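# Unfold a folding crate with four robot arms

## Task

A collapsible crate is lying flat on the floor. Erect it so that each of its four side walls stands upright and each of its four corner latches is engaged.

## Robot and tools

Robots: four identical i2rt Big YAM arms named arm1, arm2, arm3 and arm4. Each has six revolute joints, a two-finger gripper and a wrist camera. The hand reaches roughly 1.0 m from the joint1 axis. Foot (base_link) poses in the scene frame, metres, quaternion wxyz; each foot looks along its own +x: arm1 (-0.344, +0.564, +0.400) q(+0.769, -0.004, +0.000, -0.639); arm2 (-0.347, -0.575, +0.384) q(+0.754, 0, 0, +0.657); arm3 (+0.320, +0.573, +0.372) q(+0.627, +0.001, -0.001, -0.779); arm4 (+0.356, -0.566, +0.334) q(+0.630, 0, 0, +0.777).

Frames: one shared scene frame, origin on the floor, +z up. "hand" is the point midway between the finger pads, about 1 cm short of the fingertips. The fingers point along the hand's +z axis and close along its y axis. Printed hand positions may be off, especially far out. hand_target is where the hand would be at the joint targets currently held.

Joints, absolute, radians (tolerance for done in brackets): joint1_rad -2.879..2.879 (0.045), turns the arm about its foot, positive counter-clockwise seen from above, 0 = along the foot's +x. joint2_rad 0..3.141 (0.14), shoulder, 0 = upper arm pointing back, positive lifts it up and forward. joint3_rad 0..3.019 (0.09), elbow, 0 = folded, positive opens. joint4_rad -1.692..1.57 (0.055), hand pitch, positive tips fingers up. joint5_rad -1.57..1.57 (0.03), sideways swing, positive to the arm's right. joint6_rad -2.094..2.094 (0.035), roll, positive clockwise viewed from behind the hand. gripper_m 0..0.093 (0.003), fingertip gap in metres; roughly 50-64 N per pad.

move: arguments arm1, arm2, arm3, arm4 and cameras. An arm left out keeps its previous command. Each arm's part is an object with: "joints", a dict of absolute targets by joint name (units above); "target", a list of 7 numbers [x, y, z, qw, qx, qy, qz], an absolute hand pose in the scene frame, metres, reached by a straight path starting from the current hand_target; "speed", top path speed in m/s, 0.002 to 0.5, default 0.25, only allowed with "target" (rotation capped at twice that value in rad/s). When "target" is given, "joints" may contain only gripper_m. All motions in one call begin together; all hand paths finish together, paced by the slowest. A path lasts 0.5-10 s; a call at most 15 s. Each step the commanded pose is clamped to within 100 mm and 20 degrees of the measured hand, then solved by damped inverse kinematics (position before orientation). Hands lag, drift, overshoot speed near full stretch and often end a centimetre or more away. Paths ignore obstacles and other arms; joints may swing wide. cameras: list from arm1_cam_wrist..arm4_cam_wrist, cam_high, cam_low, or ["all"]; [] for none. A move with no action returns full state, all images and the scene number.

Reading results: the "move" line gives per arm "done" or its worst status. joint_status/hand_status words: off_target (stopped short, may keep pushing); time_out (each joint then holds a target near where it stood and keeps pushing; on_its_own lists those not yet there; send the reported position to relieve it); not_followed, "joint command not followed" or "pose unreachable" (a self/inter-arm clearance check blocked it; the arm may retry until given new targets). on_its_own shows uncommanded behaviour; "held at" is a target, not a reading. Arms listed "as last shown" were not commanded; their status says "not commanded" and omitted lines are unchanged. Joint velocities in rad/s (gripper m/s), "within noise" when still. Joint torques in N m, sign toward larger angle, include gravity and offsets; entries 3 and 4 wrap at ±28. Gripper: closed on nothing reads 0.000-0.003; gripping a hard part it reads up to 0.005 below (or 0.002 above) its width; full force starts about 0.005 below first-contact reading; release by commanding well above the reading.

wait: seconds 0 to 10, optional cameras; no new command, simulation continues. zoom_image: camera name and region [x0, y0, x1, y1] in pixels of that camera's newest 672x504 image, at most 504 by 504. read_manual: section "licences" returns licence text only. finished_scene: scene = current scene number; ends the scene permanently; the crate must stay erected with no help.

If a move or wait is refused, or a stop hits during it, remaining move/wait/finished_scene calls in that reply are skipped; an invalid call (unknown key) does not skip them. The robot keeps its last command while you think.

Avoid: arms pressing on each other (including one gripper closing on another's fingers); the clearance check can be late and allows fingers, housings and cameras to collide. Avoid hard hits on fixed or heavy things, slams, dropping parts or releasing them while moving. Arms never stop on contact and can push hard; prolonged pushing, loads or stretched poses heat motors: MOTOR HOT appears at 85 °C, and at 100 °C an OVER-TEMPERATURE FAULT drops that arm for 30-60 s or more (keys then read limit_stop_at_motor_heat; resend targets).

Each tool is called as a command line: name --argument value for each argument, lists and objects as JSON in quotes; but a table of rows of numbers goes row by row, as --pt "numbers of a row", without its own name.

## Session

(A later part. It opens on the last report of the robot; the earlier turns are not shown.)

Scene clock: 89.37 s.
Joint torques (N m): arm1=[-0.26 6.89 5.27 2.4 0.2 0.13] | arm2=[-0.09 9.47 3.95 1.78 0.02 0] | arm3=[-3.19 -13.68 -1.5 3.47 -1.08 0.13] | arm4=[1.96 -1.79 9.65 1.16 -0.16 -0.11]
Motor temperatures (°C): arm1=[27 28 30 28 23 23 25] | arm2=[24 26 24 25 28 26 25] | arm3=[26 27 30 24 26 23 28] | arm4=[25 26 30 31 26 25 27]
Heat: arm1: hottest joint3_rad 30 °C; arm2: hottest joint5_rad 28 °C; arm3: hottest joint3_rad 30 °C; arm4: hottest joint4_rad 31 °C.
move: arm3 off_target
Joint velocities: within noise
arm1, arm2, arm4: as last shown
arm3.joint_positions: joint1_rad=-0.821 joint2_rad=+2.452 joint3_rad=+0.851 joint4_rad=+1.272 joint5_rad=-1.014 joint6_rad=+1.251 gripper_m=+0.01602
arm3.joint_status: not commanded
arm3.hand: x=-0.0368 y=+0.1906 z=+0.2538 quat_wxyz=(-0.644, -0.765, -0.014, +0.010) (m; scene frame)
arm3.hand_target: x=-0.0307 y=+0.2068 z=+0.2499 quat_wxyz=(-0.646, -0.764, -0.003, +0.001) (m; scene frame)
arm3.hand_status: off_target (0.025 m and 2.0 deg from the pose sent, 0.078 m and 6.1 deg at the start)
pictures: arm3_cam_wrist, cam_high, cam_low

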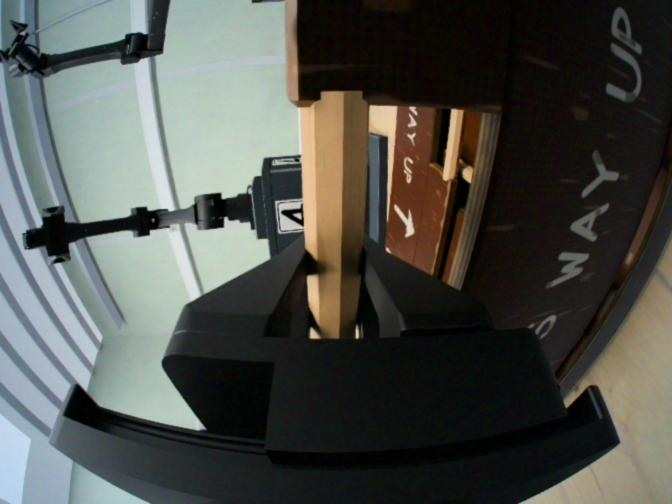

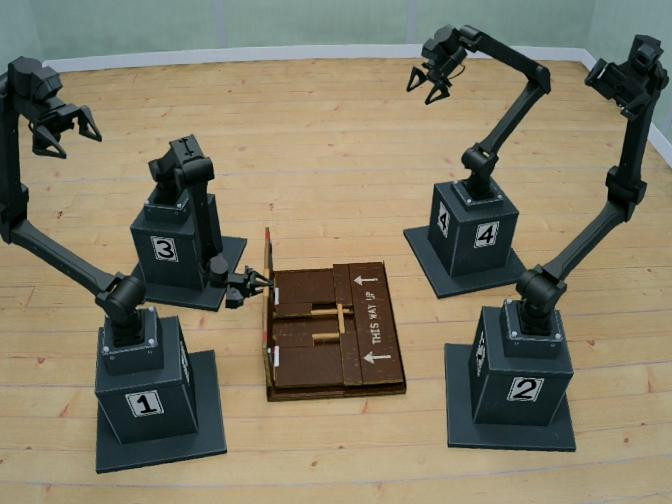

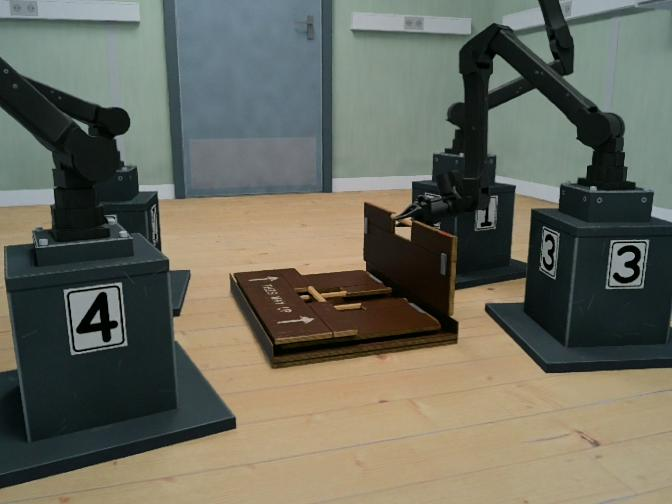

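move --arm4 '{"target":[-0.030,-0.042,0.2,0,1,0,0],"joints":{"gripper_m":0.058}}' --cameras '["arm4_cam_wrist","cam_low"]'

Scene clock: 97.07 s.
Joint torques (N m): arm1=[-0.56 6.65 5.24 2.44 0.18 0.06] | arm2=[-0.09 9.35 3.95 1.78 0.03 0] | arm3=[-2.9 -13.92 -1.47 3.48 -1.05 0.13] | arm4=[2.49 -20.48 11.22 -0.57 -0.07 -0.12]
Motor temperatures (°C): arm1=[27 28 30 28 23 23 25] | arm2=[24 26 24 25 28 26 25] | arm3=[26 27 29 24 27 23 28] | arm4=[25 26 30 31 26 25 27]
Heat: arm1: hottest joint3_rad 30 °C; arm2: hottest joint5_rad 28 °C; arm3: hottest joint3_rad 29 °C; arm4: hottest joint4_rad 31 °C.
move: arm4 off_target
Joint velocities: within noise
arm1, arm2, arm3: as last shown
arm3.hand_target: x=-0.0307 y=+0.2068 z=+0.2499 quat_wxyz=(-0.646, -0.764, -0.004, +0.001) (m; scene frame)
arm4.joint_positions: joint1_rad=+0.428 joint2_rad=+2.348 joint3_rad=+1.678 joint4_rad=-0.910 joint5_rad=+0.010 joint6_rad=-0.914 gripper_m=+0.05807
arm4.joint_status: all done
arm4.hand: x=-0.0184 y=-0.0558 z=+0.2023 quat_wxyz=(+0.001, +1.000, -0.011, +0.006) (m; scene frame)
arm4.hand_target: x=-0.0270 y=-0.0492 z=+0.1992 quat_wxyz=(-0.002, +1.000, +0.001, +0.005) (m; scene frame)
arm4.hand_status: off_target (0.018 m and 1.4 deg from the pose sent, 0.694 m and 79.1 deg at the start)
pictures: arm4_cam_wrist, cam_low

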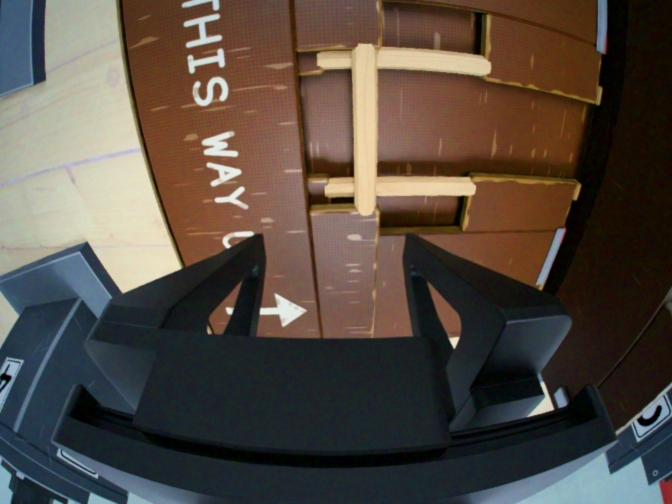

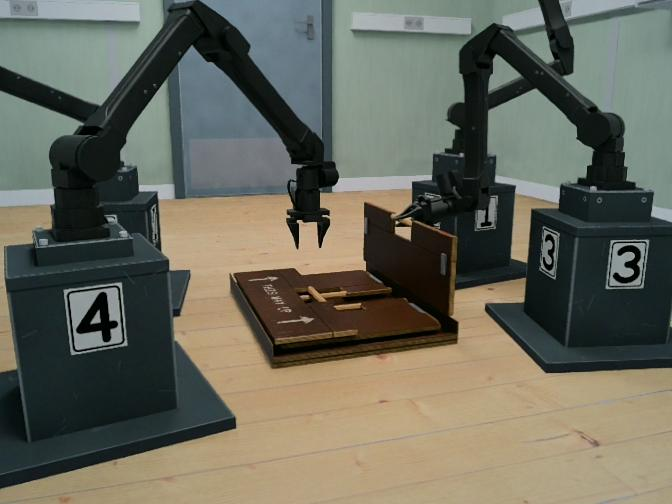

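move --arm4 '{"target":[-0.037,-0.023,0.098,0,1,0,0],"speed":0.15}' --cameras '["arm4_cam_wrist","cam_low"]'

Scene clock: 100.77 s.
Joint torques (N m): arm1=[0.03 6.42 5.15 2.63 0.17 0.09] | arm2=[-0.09 9.47 3.95 1.8 0.02 0] | arm3=[-3.25 -14.74 -1.44 3.58 -1.09 0.14] | arm4=[1.14 -22.18 10.65 -0.03 -0.23 -0.11]
Motor temperatures (°C): arm1=[27 28 30 28 23 23 25] | arm2=[24 26 24 25 27 26 25] | arm3=[26 27 29 24 27 23 28] | arm4=[25 26 31 31 26 25 27]
Heat: arm1: hottest joint3_rad 30 °C; arm2: hottest joint5_rad 27 °C; arm3: hottest joint3_rad 29 °C; arm4: hottest joint3_rad 31 °C.
move: arm4 off_target
Joint velocities: within noise
arm1, arm2, arm3: as last shown
arm4.joint_positions: joint1_rad=+0.421 joint2_rad=+2.582 joint3_rad=+1.848 joint4_rad=-0.850 joint5_rad=+0.004 joint6_rad=-0.924 gripper_m=+0.05807
arm4.joint_status: not commanded
arm4.hand: x=-0.0307 y=-0.0325 z=+0.1044 quat_wxyz=(+0.004, +1.000, -0.009, +0.005) (m; scene frame)
arm4.hand_target: x=-0.0325 y=-0.0213 z=+0.0983 quat_wxyz=(-0.001, +1.000, -0.004, +0.000) (m; scene frame)
arm4.hand_status: off_target (0.013 m and 1.3 deg from the pose sent, 0.111 m and 1.4 deg at the start)
pictures: arm4_cam_wrist, cam_low

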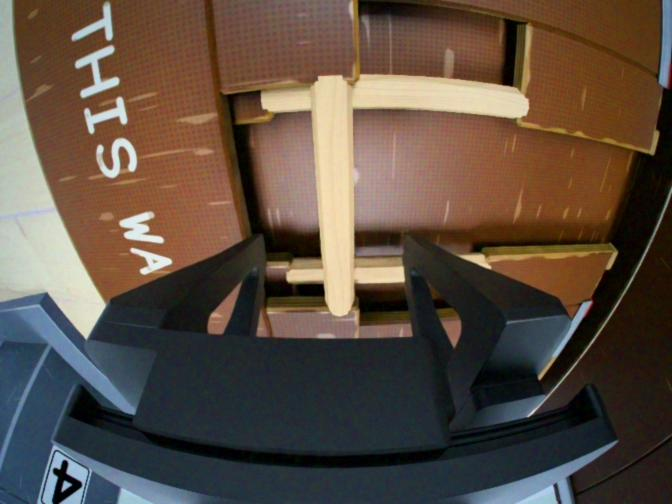

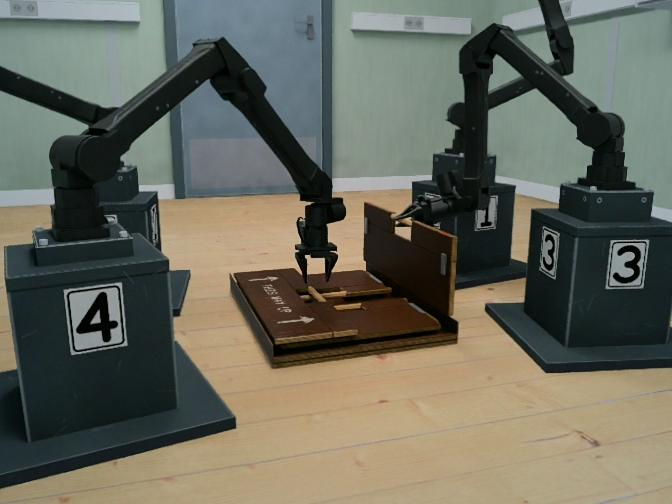

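move --arm4 '{"target":[-0.037,-0.024,0.047,0,1,0,0],"speed":0.1}' --cameras '["arm4_cam_wrist"]'

move --arm4 '{"joints":{"gripper_m":0.008}}' --cameras '["arm4_cam_wrist"]'

Scene clock: 103.30 s.
Joint torques (N m): arm1=[-0.03 7 5.19 2.3 0.15 0.1] | arm2=[-0.09 9.47 3.95 1.8 0.02 0] | arm3=[-2.96 -14.15 -1.62 3.66 -1.05 0.13] | arm4=[1.73 -22.89 10.18 0.14 -0.23 -0.11]
Motor temperatures (°C): arm1=[27 28 30 28 23 23 25] | arm2=[24 26 24 25 27 26 25] | arm3=[26 27 29 24 27 23 28] | arm4=[25 27 31 31 26 25 27]
Heat: arm1: hottest joint3_rad 30 °C; arm2: hottest joint5_rad 27 °C; arm3: hottest joint3_rad 29 °C; arm4: hottest joint3_rad 31 °C.
move: arm4 off_target
Joint velocities: within noise
arm1.joint_positions: joint1_rad=-0.585 joint2_rad=+0.467 joint3_rad=+1.640 joint4_rad=-1.554 joint5_rad=+0.191 joint6_rad=-0.040 gripper_m=+0.09396
arm1.joint_status: not commanded
arm1.hand: x=-0.4062 y=+0.4986 z=+1.0234 quat_wxyz=(-0.233, -0.706, -0.424, +0.517) (m; scene frame)
arm1.hand_target: x=-0.4048 y=+0.5020 z=+1.0297 quat_wxyz=(-0.238, -0.702, -0.420, +0.523) (m; scene frame)
arm1.hand_status: not commanded
arm2.joint_positions: joint1_rad=+0.742 joint2_rad=+0.378 joint3_rad=+1.702 joint4_rad=-1.262 joint5_rad=-0.142 joint6_rad=-0.320 gripper_m=+0.09396
arm2.joint_status: not commanded
arm2.hand: x=-0.3865 y=-0.5610 z=+1.1031 quat_wxyz=(-0.397, +0.664, -0.167, -0.611) (m; scene frame)
arm2.hand_target: x=-0.3859 y=-0.5619 z=+1.1085 quat_wxyz=(-0.399, +0.660, -0.165, -0.614) (m; scene frame)
arm2.hand_status: not commanded
arm3: as last shown
arm4.joint_positions: joint1_rad=+0.421 joint2_rad=+2.687 joint3_rad=+1.905 joint4_rad=-0.807 joint5_rad=+0.002 joint6_rad=-0.926 gripper_m=+0.05807
arm4.joint_status: not commanded
arm4.hand: x=-0.0306 y=-0.0332 z=+0.0533 quat_wxyz=(+0.007, +1.000, -0.008, +0.006) (m; scene frame)
arm4.hand_target: x=-0.0366 y=-0.0247 z=+0.0474 quat_wxyz=(+0.000, +1.000, +0.000, +0.000) (m; scene frame)
arm4.hand_status: off_target (0.013 m and 1.4 deg from the pose sent, 0.058 m and 1.3 deg at the start)
pictures: arm4_cam_wrist

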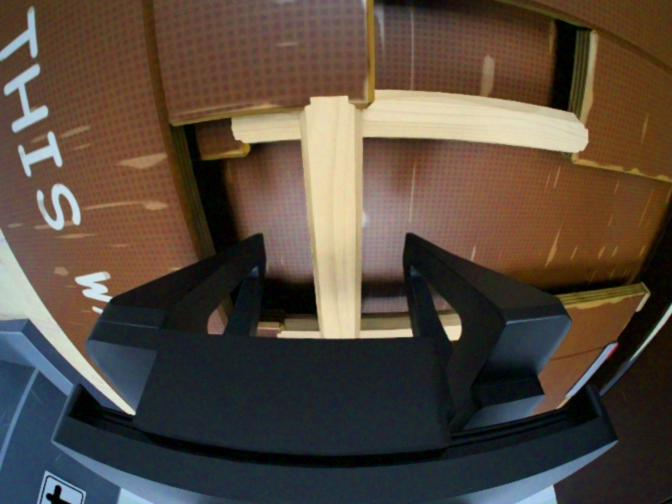

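Scene clock: 104.03 s.
Joint torques (N m): arm1=[0.15 7.41 5.19 2.37 0.16 0.08] | arm2=[-0.09 9.41 3.97 1.8 0.03 0] | arm3=[-2.78 -14.27 -1.59 3.66 -1.03 0.16] | arm4=[1.73 -22.65 10.11 0.05 -0.28 0.06]
Motor temperatures (°C): arm1=[27 28 30 28 23 23 25] | arm2=[24 26 24 25 27 26 25] | arm3=[26 27 29 24 27 23 28] | arm4=[25 27 31 31 26 25 27]
Heat: arm1: hottest joint3_rad 30 °C; arm2: hottest joint5_rad 27 °C; arm3: hottest joint3_rad 29 °C; arm4: hottest joint3_rad 31 °C.
move: arm4 off_target
Joint velocities: within noise
arm1, arm2, arm3: as last shown
arm4.joint_positions: joint1_rad=+0.421 joint2_rad=+2.687 joint3_rad=+1.905 joint4_rad=-0.804 joint5_rad=+0.004 joint6_rad=-0.950 gripper_m=+0.01694
arm4.joint_status: gripper_m off_target (ended at +0.01698, target +0.00800)
arm4.hand: x=-0.0308 y=-0.0324 z=+0.0533 quat_wxyz=(+0.005, +1.000, +0.004, +0.006) (m; scene frame)
arm4.hand_target: x=-0.0364 y=-0.0250 z=+0.0471 quat_wxyz=(+0.000, +1.000, +0.005, +0.000) (m; scene frame)
arm4.hand_status: not commanded
pictures: arm4_cam_wrist

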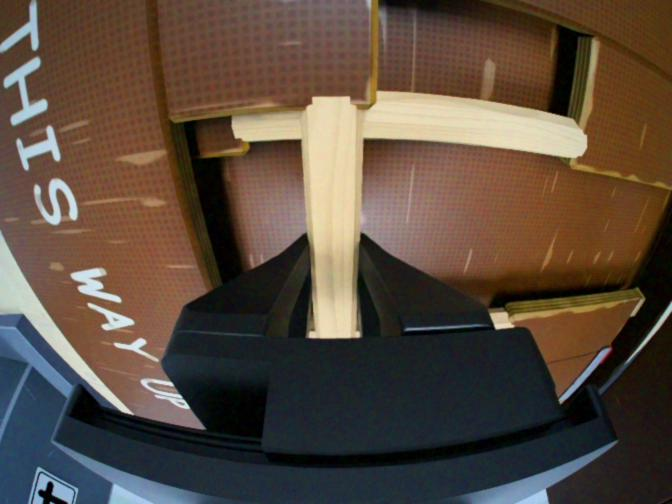

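move --arm4 '{"target":[-0.033,-0.041,0.1355,-0.225,0.974,0,0],"speed":0.1,"joints":{"gripper_m":0.005}}'

move --arm4 '{"target":[-0.034,-0.082,0.195,-0.407,0.9135,0,0],"speed":0.1}'

move --arm4 '{"target":[-0.034,-0.136,0.234,-0.559,0.829,0,0],"speed":0.1}' --cameras '["arm4_cam_wrist","cam_low","cam_high"]'

Scene clock: 108.93 s.
Joint torques (N m): arm1=[-0.62 6.77 5.2 2.61 0.17 0.06] | arm2=[-0.03 9.47 3.97 1.77 0.02 0] | arm3=[-2.61 -13.74 -1.46 3.66 -1.07 0.13] | arm4=[2.37 -23.24 5.6 1.32 0.51 0.29]
Motor temperatures (°C): arm1=[27 28 30 28 23 23 25] | arm2=[24 26 24 25 27 26 25] | arm3=[26 26 29 24 27 23 28] | arm4=[25 27 31 31 26 25 27]
Heat: arm1: hottest joint3_rad 30 °C; arm2: hottest joint5_rad 27 °C; arm3: hottest joint3_rad 29 °C; arm4: hottest joint3_rad 31 °C.
move: arm4 off_target
Joint velocities: within noise
arm1, arm2, arm3: as last shown
arm4.joint_positions: joint1_rad=+0.501 joint2_rad=+2.414 joint3_rad=+1.461 joint4_rad=-0.288 joint5_rad=+0.272 joint6_rad=-0.918 gripper_m=+0.01689
arm4.joint_status: gripper_m off_target (ended at +0.01689, target +0.00500)
arm4.hand: x=-0.0308 y=-0.0422 z=+0.1265 quat_wxyz=(-0.211, +0.978, +0.005, +0.001) (m; scene frame)
arm4.hand_target: x=-0.0350 y=-0.0416 z=+0.1349 quat_wxyz=(-0.223, +0.975, -0.001, -0.002) (m; scene frame)
arm4.hand_status: done (0.009 m and 1.8 deg from the pose sent, 0.083 m and 26.6 deg at the start)
pictures: none

Scene clock: 111.57 s.
Joint torques (N m): arm1=[0.44 6.53 5.03 2.58 0.19 0.1] | arm2=[-0.15 9.47 3.96 1.8 0.03 0] | arm3=[-2.73 -14.1 -1.55 3.7 -1.09 0.13] | arm4=[2.32 -20.25 4.86 2.03 0.75 0.03]
Motor temperatures (°C): arm1=[27 28 30 28 23 23 24] | arm2=[24 26 24 25 27 26 25] | arm3=[26 26 29 24 28 23 28] | arm4=[25 27 30 31 26 25 27]
Heat: arm1: hottest joint3_rad 30 °C; arm2: hottest joint5_rad 27 °C; arm3: hottest joint3_rad 29 °C; arm4: hottest joint4_rad 31 °C.
move: arm4 done
Joint velocities: within noise
arm1, arm2, arm3: as last shown
arm4.joint_positions: joint1_rad=+0.614 joint2_rad=+2.274 joint3_rad=+1.156 joint4_rad=+0.166 joint5_rad=+0.567 joint6_rad=-0.930 gripper_m=+0.01685
arm4.joint_status: not commanded
arm4.hand: x=-0.0297 y=-0.0796 z=+0.1865 quat_wxyz=(-0.395, +0.919, -0.002, +0.003) (m; scene frame)
arm4.hand_target: x=-0.0329 y=-0.0799 z=+0.1945 quat_wxyz=(-0.407, +0.913, +0.002, +0.003) (m; scene frame)
arm4.hand_status: done (0.010 m and 1.5 deg from the pose sent, 0.079 m and 23.7 deg at the start)
pictures: none

Scene clock: 114.10 s.
Joint torques (N m): arm1=[-0.09 6.24 5.16 2.54 0.19 0.08] | arm2=[0.03 9.41 3.96 1.77 0.02 0] | arm3=[-3.02 -14.15 -1.47 3.54 -1.06 0.16] | arm4=[2.55 -17.49 4.25 2.69 0.78 -0.1]
Motor temperatures (°C): arm1=[27 28 30 28 23 23 24] | arm2=[24 26 24 25 27 26 25] | arm3=[26 26 29 24 28 23 28] | arm4=[25 27 30 31 27 25 27]
Heat: arm1: hottest joint3_rad 30 °C; arm2: hottest joint5_rad 27 °C; arm3: hottest joint3_rad 29 °C; arm4: hottest joint4_rad 31 °C.
move: arm4 done
Joint velocities: within noise
arm1, arm2, arm3: as last shown
arm4.joint_positions: joint1_rad=+0.749 joint2_rad=+2.268 joint3_rad=+0.954 joint4_rad=+0.661 joint5_rad=+0.853 joint6_rad=-1.042 gripper_m=+0.01684
arm4.joint_status: not commanded
arm4.hand: x=-0.0290 y=-0.1339 z=+0.2277 quat_wxyz=(-0.548, +0.836, -0.006, +0.001) (m; scene frame)
arm4.hand_target: x=-0.0347 y=-0.1343 z=+0.2349 quat_wxyz=(-0.560, +0.829, -0.003, +0.000) (m; scene frame)
arm4.hand_status: done (0.008 m and 1.7 deg from the pose sent, 0.074 m and 21.4 deg at the start)
pictures: arm4_cam_wrist, cam_high, cam_low

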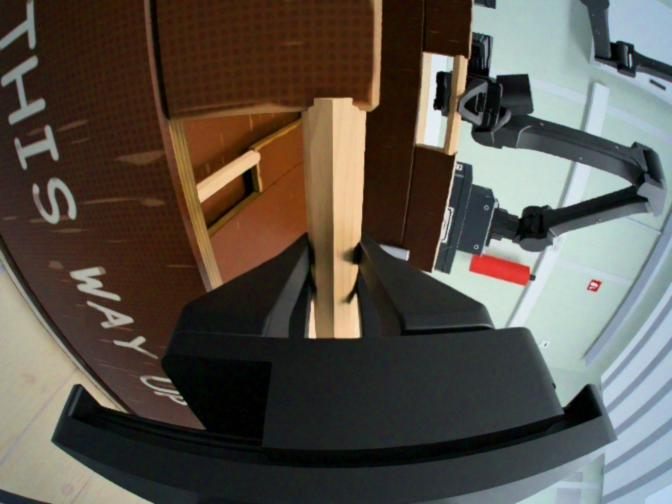

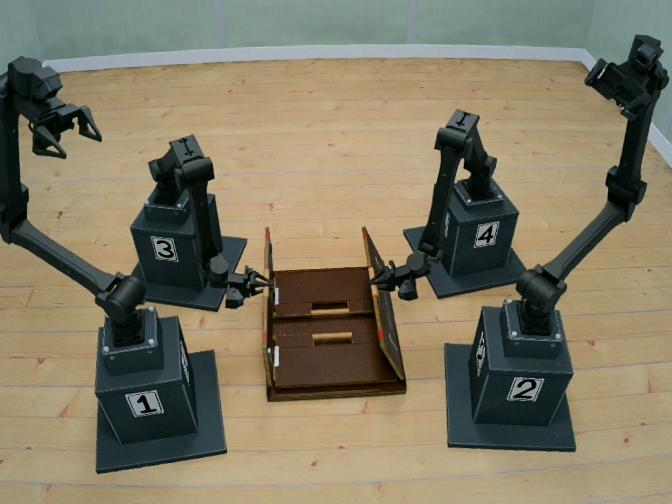

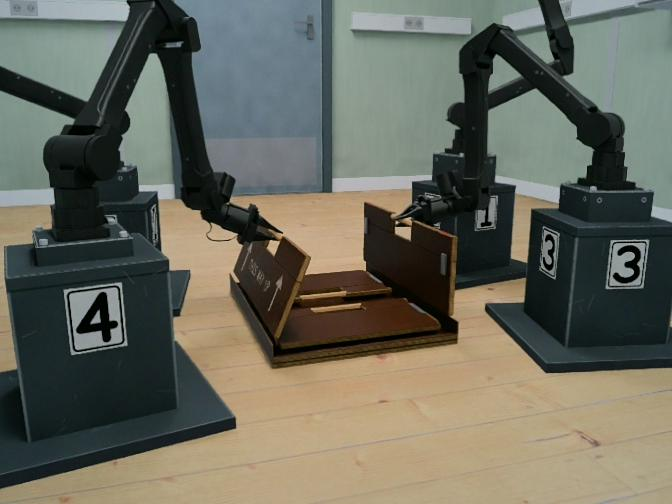

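move --arm4 '{"target":[-0.033,-0.182,0.252,-0.623,0.782,0,0],"speed":0.1}'

move --arm4 '{"target":[-0.033,-0.226,0.255,-0.643,0.766,0,0],"speed":0.08}' --cameras '["arm4_cam_wrist","cam_low","cam_high"]'

Scene clock: 117.50 s.
Joint torques (N m): arm1=[-0.21 6.53 5.2 2.61 0.17 0.07] | arm2=[-0.03 9.41 3.95 1.77 0.02 0] | arm3=[-2.96 -13.68 -1.47 3.66 -1.02 0.11] | arm4=[3.14 -17.73 2.24 2.93 0.65 -0.17]
Motor temperatures (°C): arm1=[27 28 30 28 23 23 24] | arm2=[24 26 24 25 27 26 25] | arm3=[26 26 29 24 28 23 28] | arm4=[25 28 30 31 27 25 27]
Heat: arm1: hottest joint3_rad 30 °C; arm2: hottest joint5_rad 27 °C; arm3: hottest joint3_rad 29 °C; arm4: hottest joint4_rad 31 °C.
move: arm4 off_target
Joint velocities: within noise
arm1, arm2: as last shown
arm3.joint_positions: joint1_rad=-0.821 joint2_rad=+2.452 joint3_rad=+0.851 joint4_rad=+1.272 joint5_rad=-1.014 joint6_rad=+1.251 gripper_m=+0.01602
arm3.joint_status: not commanded
arm3.hand: x=-0.0368 y=+0.1906 z=+0.2538 quat_wxyz=(-0.644, -0.765, -0.014, +0.010) (m; scene frame)
arm3.hand_target: x=-0.0307 y=+0.2068 z=+0.2499 quat_wxyz=(-0.646, -0.764, -0.004, +0.001) (m; scene frame)
arm3.hand_status: not commanded
arm4.joint_positions: joint1_rad=+0.841 joint2_rad=+2.315 joint3_rad=+0.879 joint4_rad=+0.956 joint5_rad=+1.008 joint6_rad=-1.150 gripper_m=+0.01686
arm4.joint_status: not commanded
arm4.hand: x=-0.0276 y=-0.1753 z=+0.2415 quat_wxyz=(-0.614, +0.790, -0.007, +0.002) (m; scene frame)
arm4.hand_target: x=-0.0337 y=-0.1812 z=+0.2526 quat_wxyz=(-0.623, +0.782, -0.001, +0.000) (m; scene frame)
arm4.hand_status: off_target (0.014 m and 1.6 deg from the pose sent, 0.054 m and 10.6 deg at the start)
pictures: none

Scene clock: 118.70 s.
Joint torques (N m): arm1=[0.44 6.89 5.31 2.52 0.17 0.09] | arm2=[-0.03 9.41 3.96 1.8 0.03 0] | arm3=[-2.96 -14.15 -1.51 3.62 -1.02 0.14] | arm4=[4.54 -17.26 1.09 3.08 1.05 -0.09]
Motor temperatures (°C): arm1=[27 28 30 28 23 23 24] | arm2=[24 26 24 25 27 26 25] | arm3=[26 26 28 24 28 23 28] | arm4=[25 28 30 31 27 25 27]
Heat: arm1: hottest joint3_rad 30 °C; arm2: hottest joint5_rad 27 °C; arm3: hottest joint3_rad 28 °C; arm4: hottest joint4_rad 31 °C.
move: arm4 off_target
Joint velocities: within noise
arm1, arm2, arm3: as last shown
arm4.joint_positions: joint1_rad=+0.915 joint2_rad=+2.331 joint3_rad=+0.836 joint4_rad=+1.045 joint5_rad=+1.100 joint6_rad=-1.164 gripper_m=+0.01683
arm4.joint_status: not commanded
arm4.hand: x=-0.0259 y=-0.2099 z=+0.2451 quat_wxyz=(-0.633, +0.774, -0.008, +0.006) (m; scene frame)
arm4.hand_target: x=-0.0327 y=-0.2244 z=+0.2549 quat_wxyz=(-0.643, +0.766, +0.000, +0.000) (m; scene frame)
arm4.hand_status: off_target (0.020 m and 1.8 deg from the pose sent, 0.053 m and 4.4 deg at the start)
pictures: arm4_cam_wrist, cam_high, cam_low

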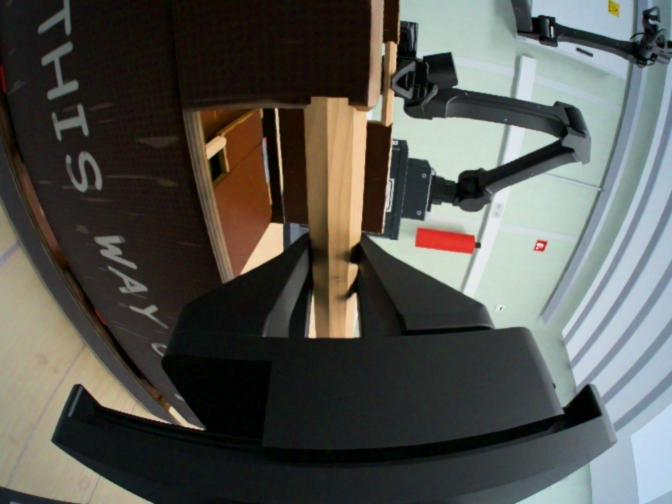

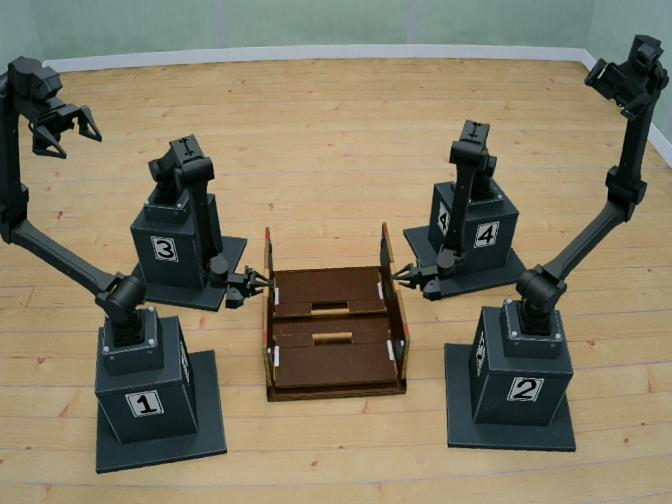

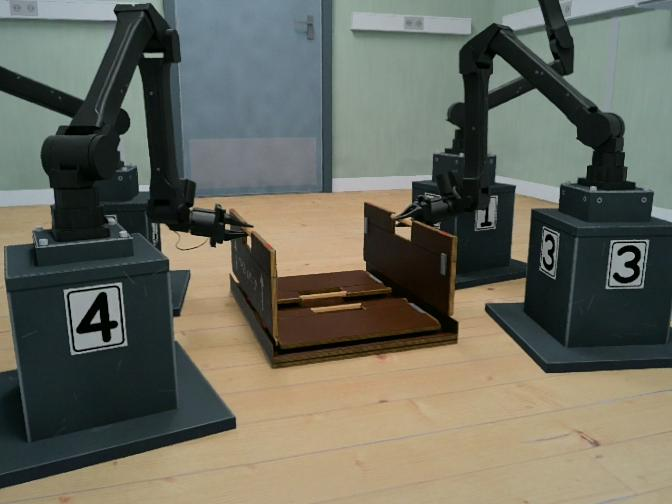

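move --arm2 '{"target":[-0.085,-0.01,0.36,0,0.7071,-0.7071,0],"joints":{"gripper_m":0.06}}' --cameras '["arm2_cam_wrist","cam_low","cam_high"]'

Scene clock: 128.93 s.
Joint torques (N m): arm1=[-0.15 6.77 5.08 2.44 0.16 0.07] | arm2=[0.32 9.05 4.93 1.14 0.24 -0.11] | arm3=[-2.43 -14.27 -1.68 3.66 -1.03 0.16] | arm4=[4.6 -17.14 1.09 3.11 1.05 -0.1]
Motor temperatures (°C): arm1=[27 28 30 28 23 23 24] | arm2=[24 26 24 25 27 26 25] | arm3=[26 26 28 24 28 23 28] | arm4=[25 28 29 31 27 25 28]
Heat: arm1: hottest joint3_rad 30 °C; arm2: hottest joint5_rad 27 °C; arm3: hottest joint3_rad 28 °C; arm4: hottest joint4_rad 31 °C.
move: arm2 not_followed
Joint velocities: within noise
arm1, arm3, arm4: as last shown
arm2.joint_positions: joint1_rad=+1.827 joint2_rad=+0.011 joint3_rad=+1.097 joint4_rad=-1.706 joint5_rad=+1.272 joint6_rad=+0.403 gripper_m=+0.06013
arm2.joint_status: all done
arm2.on_its_own: joint1_rad is held at +1.822, not at its first target +0.742; joint2_rad is held at +0.011, not at its first target +0.384; joint3_rad is held at +1.106, not at its first target +1.713; joint4_rad is held at -1.707, not at its first target -1.255; joint5_rad is held at +1.269, not at its first target -0.142; joint6_rad is held at +0.394, not at its first target -0.320
arm2.hand: x=-0.2911 y=-0.4006 z=+0.8521 quat_wxyz=(-0.416, +0.670, -0.370, -0.492) (m; scene frame)
arm2.hand_target: x=-0.2901 y=-0.4002 z=+0.8543 quat_wxyz=(-0.413, +0.671, -0.367, -0.494) (m; scene frame)
arm2.hand_status: not_followed (0.661 m and 85.4 deg from the pose sent, 0.973 m and 108.0 deg at the start; pose on its path clipped on 75 of 121 steps; a joint's target at an end of its range on 85 of 121 steps)
arm4.hand_target: x=-0.0327 y=-0.2244 z=+0.2549 quat_wxyz=(-0.643, +0.766, -0.001, +0.000) (m; scene frame)
pictures: arm2_cam_wrist, cam_high, cam_low
led back after a hold (arm2 arm): the arm was led back toward your command in small steps, so it may still be short of it.
pose unreachable (arm2 arm): on one or more control steps of this call this arm could not follow its commanded pose, so it was not sent that pose on those steps. On the call's last step it was still not sent that pose. It may still have moved: this result reports where it is.
cause: moving toward the commanded pose would bring two parts of the arm too close to each other (its wrist (the part past joint 4) and its wrist camera, 1 mm apart when it was first held).

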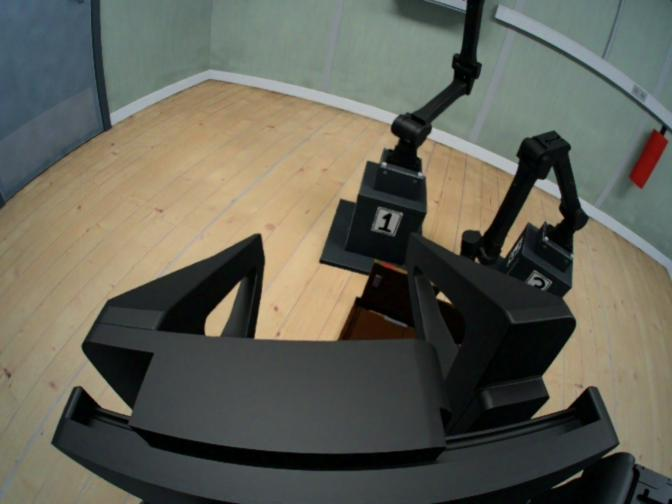

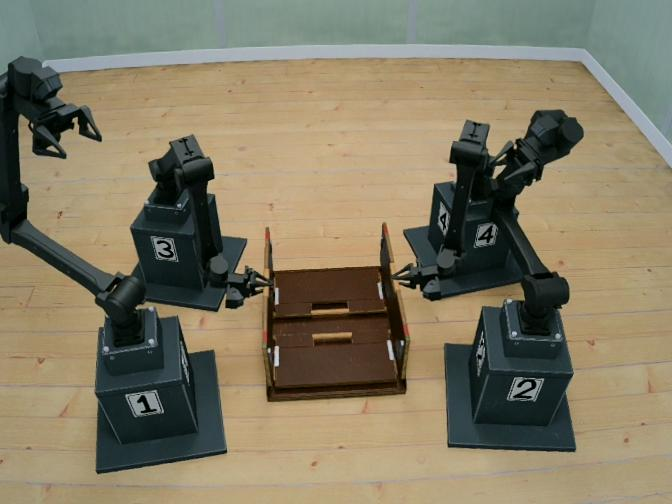

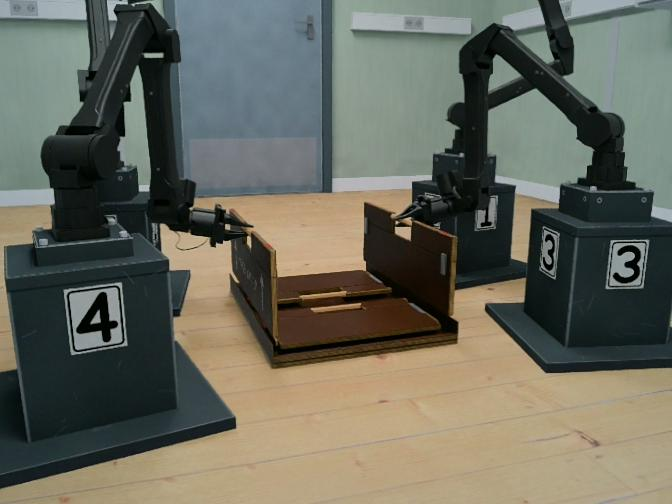

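move --arm2 '{"joints":{"joint1_rad":-0.297,"joint2_rad":1.6,"joint3_rad":1.5,"joint4_rad":-1.47,"joint5_rad":0,"joint6_rad":-0.43}}' --cameras '["arm2_cam_wrist","cam_high"]'

Scene clock: 133.57 s.
Joint torques (N m): arm1=[0.21 6.71 5.19 2.56 0.2 0.07] | arm2=[0.26 -15.74 8.61 0.1 -0.14 -0.14] | arm3=[-2.55 -14.1 -1.5 3.49 -1.07 0.12] | arm4=[4.54 -17.14 1.1 3.11 1.05 -0.1]
Motor temperatures (°C): arm1=[27 28 30 28 23 23 24] | arm2=[24 26 24 25 27 26 25] | arm3=[26 26 28 24 28 23 28] | arm4=[25 28 29 31 28 25 28]
Heat: arm1: hottest joint3_rad 30 °C; arm2: hottest joint5_rad 27 °C; arm3: hottest joint3_rad 28 °C; arm4: hottest joint4_rad 31 °C.
move: arm2 done
Joint velocities: within noise
arm1.joint_positions: joint1_rad=-0.585 joint2_rad=+0.467 joint3_rad=+1.640 joint4_rad=-1.554 joint5_rad=+0.191 joint6_rad=-0.040 gripper_m=+0.09396
arm1.joint_status: not commanded
arm1.hand: x=-0.4062 y=+0.4986 z=+1.0234 quat_wxyz=(-0.233, -0.706, -0.424, +0.517) (m; scene frame)
arm1.hand_target: x=-0.4048 y=+0.5020 z=+1.0297 quat_wxyz=(-0.238, -0.702, -0.420, +0.523) (m; scene frame)
arm1.hand_status: not commanded
arm2.joint_positions: joint1_rad=-0.301 joint2_rad=+1.611 joint3_rad=+1.476 joint4_rad=-1.466 joint5_rad=+0.011 joint6_rad=-0.412 gripper_m=+0.06013
arm2.joint_status: all done
arm2.hand: x=-0.1430 y=-0.1448 z=+0.5914 quat_wxyz=(+0.011, +0.698, -0.716, +0.011) (m; scene frame)
arm2.hand_target: x=-0.1409 y=-0.1399 z=+0.5999 quat_wxyz=(+0.004, +0.701, -0.713, +0.006) (m; scene frame)
arm2.hand_status: not commanded
arm3, arm4: as last shown
pictures: arm2_cam_wrist, cam_high

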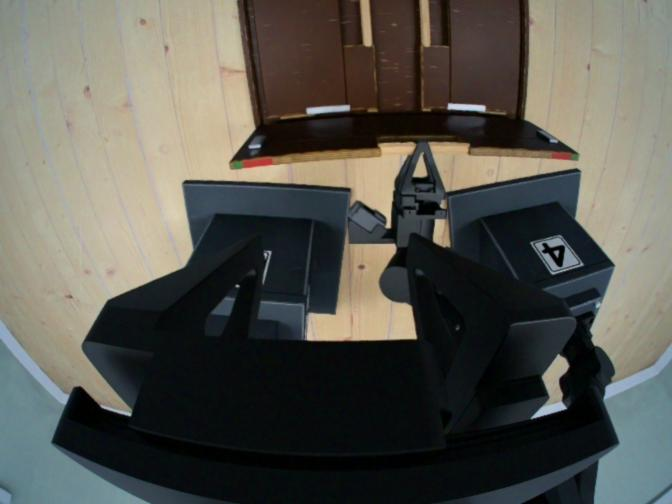

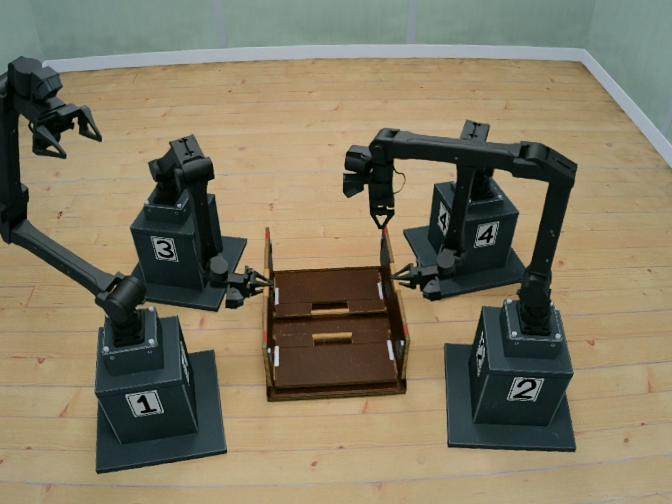

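move --arm2 '{"target":[-0.085,-0.005,0.33,0,0.7071,-0.7071,0],"speed":0.3}' --cameras '["arm2_cam_wrist","cam_high"]'

Scene clock: 136.80 s.
Joint torques (N m): arm1=[-0.15 6.77 5.29 2.41 0.16 0.06] | arm2=[0.56 -23.36 8.79 0.55 -0.16 -0.13] | arm3=[-2.84 -13.86 -1.46 3.58 -1.03 0.16] | arm4=[4.6 -17.14 1.09 3.11 1.05 -0.1]
Motor temperatures (°C): arm1=[27 28 30 28 23 23 24] | arm2=[24 26 24 25 27 26 25] | arm3=[26 26 28 24 28 23 28] | arm4=[25 28 29 31 28 25 28]
Heat: arm1: hottest joint3_rad 30 °C; arm2: hottest joint5_rad 27 °C; arm3: hottest joint3_rad 28 °C; arm4: hottest joint4_rad 31 °C.
move: arm2 off_target
Joint velocities: within noise
arm1, arm3, arm4: as last shown
arm2.joint_positions: joint1_rad=-0.299 joint2_rad=+2.203 joint3_rad=+1.604 joint4_rad=-1.021 joint5_rad=+0.002 joint6_rad=-0.421 gripper_m=+0.06013
arm2.joint_status: not commanded
arm2.hand: x=-0.0912 y=-0.0283 z=+0.3170 quat_wxyz=(+0.022, +0.702, -0.712, +0.010) (m; scene frame)
arm2.hand_target: x=-0.0872 y=-0.0073 z=+0.3300 quat_wxyz=(+0.000, +0.708, -0.706, +0.000) (m; scene frame)
arm2.hand_status: off_target (0.027 m and 2.9 deg from the pose sent, 0.302 m and 2.3 deg at the start)
pictures: arm2_cam_wrist, cam_high

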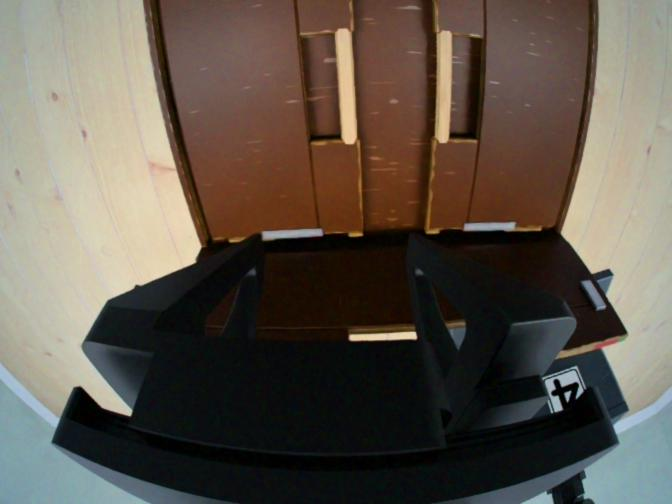

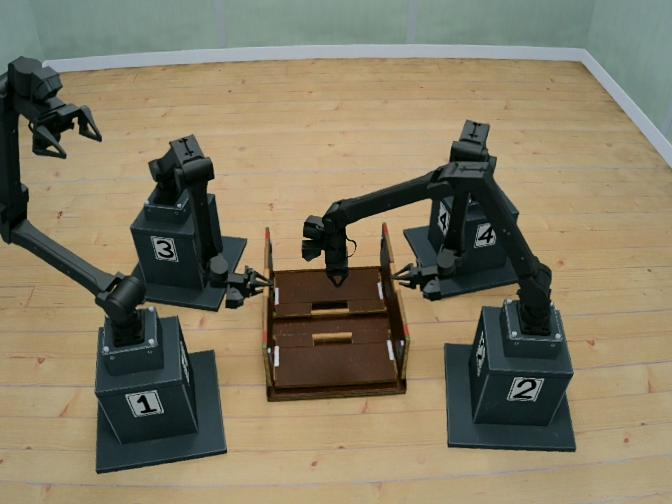

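move --arm2 '{"target":[-0.080,0.003,0.115,0,0.7071,-0.7071,0],"speed":0.2,"joints":{"gripper_m":0.052}}' --cameras '["arm2_cam_wrist","cam_high"]'

Scene clock: 142.07 s.
Joint torques (N m): arm1=[-0.44 6.53 5.27 2.41 0.18 0.09] | arm2=[0.32 -24.12 6.99 0.65 -0.14 -0.13] | arm3=[-2.55 -13.98 -1.5 3.48 -1.07 0.14] | arm4=[4.54 -17.14 1.09 3.12 1.05 -0.1]
Motor temperatures (°C): arm1=[27 28 30 28 23 23 24] | arm2=[24 27 25 25 27 26 25] | arm3=[26 26 28 24 28 23 29] | arm4=[25 28 29 31 28 25 28]
Heat: arm1: hottest joint3_rad 30 °C; arm2: hottest joint2_rad 27 °C; arm3: hottest gripper 29 °C; arm4: hottest joint4_rad 31 °C.
move: arm2 off_target
Joint velocities: within noise
arm1, arm3, arm4: as last shown
arm2.joint_positions: joint1_rad=-0.299 joint2_rad=+2.604 joint3_rad=+1.723 joint4_rad=-0.732 joint5_rad=+0.002 joint6_rad=-0.423 gripper_m=+0.05213
arm2.joint_status: all done
arm2.hand: x=-0.0863 y=-0.0181 z=+0.1084 quat_wxyz=(+0.019, +0.702, -0.711, +0.008) (m; scene frame)
arm2.hand_target: x=-0.0809 y=+0.0012 z=+0.1158 quat_wxyz=(-0.001, +0.707, -0.707, +0.000) (m; scene frame)
arm2.hand_status: off_target (0.023 m and 2.5 deg from the pose sent, 0.205 m and 2.9 deg at the start)
pictures: arm2_cam_wrist, cam_high

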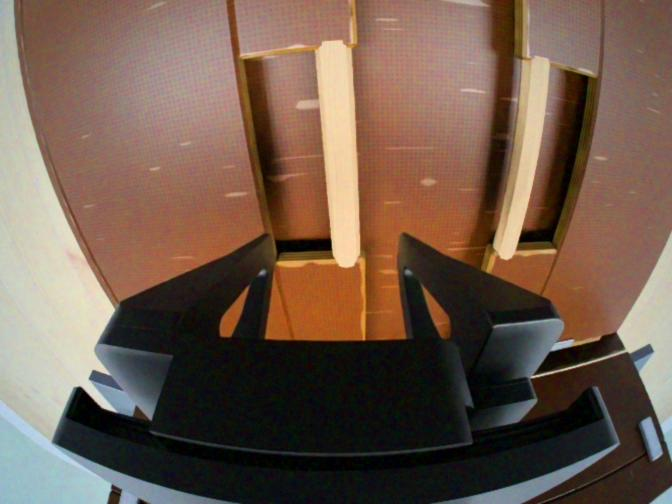

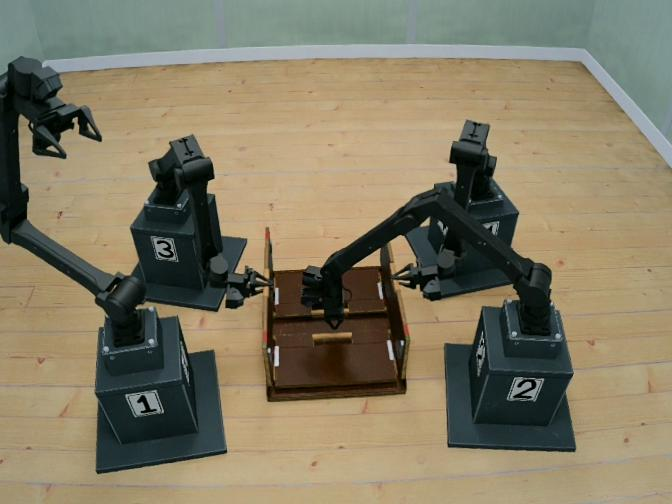

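move --arm2 '{"target":[-0.079,0.014,0.053,0,0.7071,-0.7071,0],"speed":0.1,"joints":{"gripper_m":0.044}}' --cameras '["arm2_cam_wrist"]'

Scene clock: 145.47 s.
Joint torques (N m): arm1=[0.32 6.71 5.18 2.61 0.19 0.09] | arm2=[0.67 -24.76 6.91 0.53 -0.15 -0.06] | arm3=[-2.96 -13.8 -1.46 3.51 -1.03 0.14] | arm4=[4.54 -17.14 1.09 3.12 1.05 -0.1]
Motor temperatures (°C): arm1=[27 28 30 28 23 23 24] | arm2=[24 27 25 25 27 26 25] | arm3=[26 26 28 24 28 23 29] | arm4=[25 29 29 31 28 25 28]
Heat: arm1: hottest joint3_rad 30 °C; arm2: hottest joint2_rad 27 °C; arm3: hottest gripper 29 °C; arm4: hottest joint4_rad 31 °C.
move: arm2 off_target
Joint velocities: within noise
arm1, arm3, arm4: as last shown
arm2.joint_positions: joint1_rad=-0.299 joint2_rad=+2.759 joint3_rad=+1.863 joint4_rad=-0.712 joint5_rad=+0.002 joint6_rad=-0.423 gripper_m=+0.04413
arm2.joint_status: all done
arm2.hand: x=-0.0807 y=-0.0061 z=+0.0475 quat_wxyz=(+0.017, +0.702, -0.711, +0.008) (m; scene frame)
arm2.hand_target: x=-0.0785 y=+0.0126 z=+0.0533 quat_wxyz=(+0.000, +0.706, -0.708, +0.000) (m; scene frame)
arm2.hand_status: off_target (0.021 m and 2.2 deg from the pose sent, 0.064 m and 2.5 deg at the start)
pictures: arm2_cam_wrist

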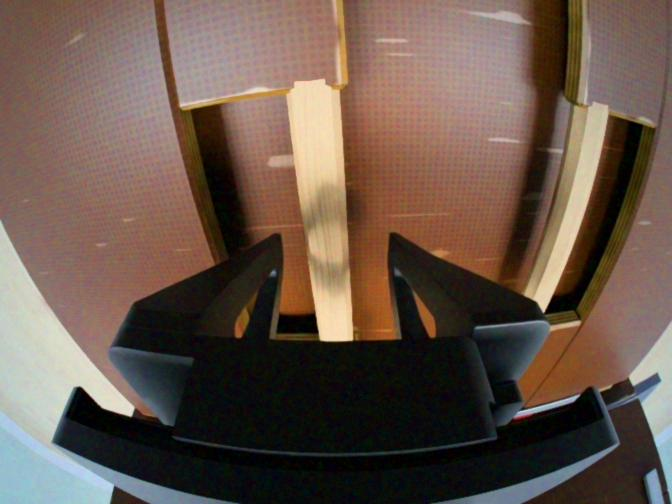

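move --arm2 '{"target":[-0.081,0.014,0.041,0,0.7071,-0.7071,0],"speed":0.06}' --cameras '["arm2_cam_wrist"]'

move --arm2 '{"joints":{"gripper_m":0.009}}' --cameras '["arm2_cam_wrist","cam_high"]'

Scene clock: 148.20 s.
Joint torques (N m): arm1=[-0.44 6.77 5.16 2.55 0.21 0.09] | arm2=[0.67 -24.12 7.06 0.69 -0.15 -0.03] | arm3=[-3.08 -13.92 -1.5 3.58 -1.05 0.13] | arm4=[4.54 -17.14 1.09 3.11 1.05 -0.1]
Motor temperatures (°C): arm1=[27 28 30 28 23 23 24] | arm2=[24 28 25 25 27 26 25] | arm3=[26 26 28 24 28 23 29] | arm4=[25 29 28 31 28 25 28]
Heat: arm1: hottest joint3_rad 30 °C; arm2: hottest joint2_rad 28 °C; arm3: hottest gripper 29 °C; arm4: hottest joint4_rad 31 °C.
move: arm2 off_target
Joint velocities: within noise
arm1, arm3, arm4: as last shown
arm2.joint_positions: joint1_rad=-0.299 joint2_rad=+2.779 joint3_rad=+1.880 joint4_rad=-0.708 joint5_rad=+0.002 joint6_rad=-0.423 gripper_m=+0.04413
arm2.joint_status: not commanded
arm2.hand: x=-0.0803 y=-0.0052 z=+0.0392 quat_wxyz=(+0.016, +0.702, -0.711, +0.007) (m; scene frame)
arm2.hand_target: x=-0.0789 y=+0.0117 z=+0.0406 quat_wxyz=(+0.001, +0.706, -0.709, +0.000) (m; scene frame)
arm2.hand_status: off_target (0.019 m and 2.1 deg from the pose sent, 0.021 m and 2.2 deg at the start)
pictures: arm2_cam_wrist

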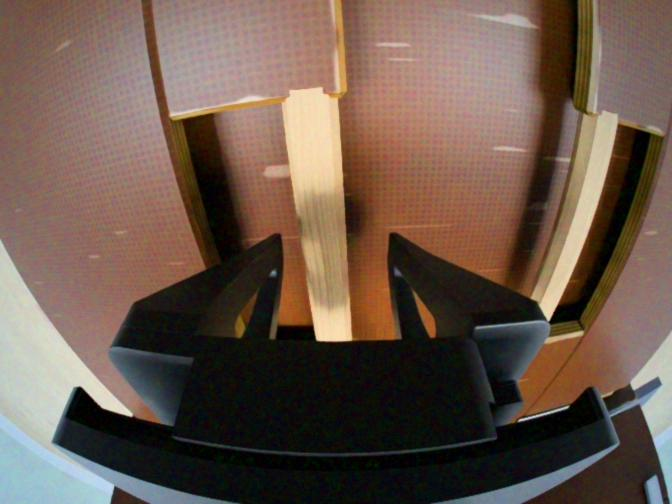

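Scene clock: 148.97 s.
Joint torques (N m): arm1=[-0.26 6.59 5.19 2.44 0.16 0.08] | arm2=[0.67 -24.23 6.99 0.72 0.07 0.03] | arm3=[-2.9 -14.45 -1.54 3.66 -1.06 0.14] | arm4=[4.54 -17.08 1.1 3.11 1.05 -0.1]
Motor temperatures (°C): arm1=[27 28 30 28 23 23 24] | arm2=[24 28 25 25 27 26 25] | arm3=[26 26 28 24 28 23 29] | arm4=[25 29 28 31 28 25 28]
Heat: arm1: hottest joint3_rad 30 °C; arm2: hottest joint2_rad 28 °C; arm3: hottest gripper 29 °C; arm4: hottest joint4_rad 31 °C.
move: arm2 off_target
Joint velocities: within noise
arm1, arm4: as last shown
arm2.joint_positions: joint1_rad=-0.296 joint2_rad=+2.779 joint3_rad=+1.880 joint4_rad=-0.709 joint5_rad=-0.010 joint6_rad=-0.438 gripper_m=+0.01654
arm2.joint_status: gripper_m off_target (ended at +0.01657, target +0.00900)
arm2.hand: x=-0.0841 y=-0.0038 z=+0.0392 quat_wxyz=(+0.019, +0.709, -0.705, +0.002) (m; scene frame)
arm2.hand_target: x=-0.0818 y=+0.0132 z=+0.0408 quat_wxyz=(+0.002, +0.710, -0.704, -0.003) (m; scene frame)
arm2.hand_status: not commanded
arm3.joint_positions: joint1_rad=-0.821 joint2_rad=+2.452 joint3_rad=+0.851 joint4_rad=+1.272 joint5_rad=-1.014 joint6_rad=+1.251 gripper_m=+0.01602
arm3.joint_status: not commanded
arm3.hand: x=-0.0368 y=+0.1906 z=+0.2538 quat_wxyz=(-0.644, -0.765, -0.014, +0.010) (m; scene frame)
arm3.hand_target: x=-0.0307 y=+0.2068 z=+0.2499 quat_wxyz=(-0.646, -0.764, -0.004, +0.001) (m; scene frame)
arm3.hand_status: not commanded
pictures: arm2_cam_wrist, cam_high

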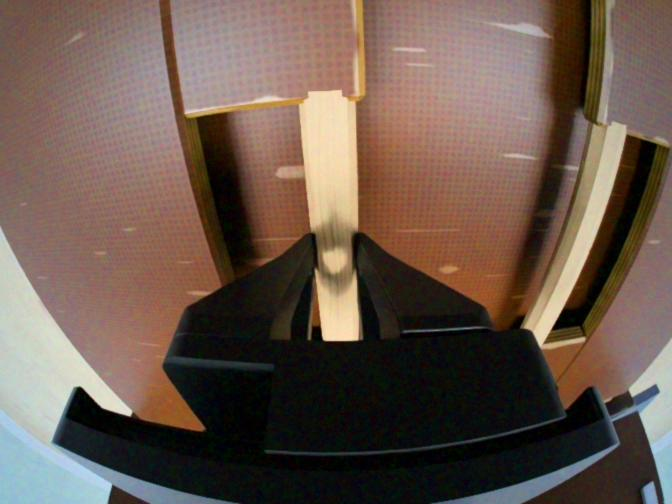

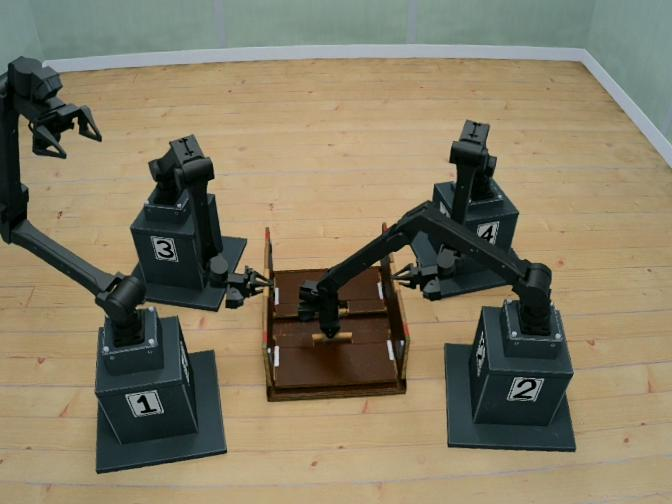

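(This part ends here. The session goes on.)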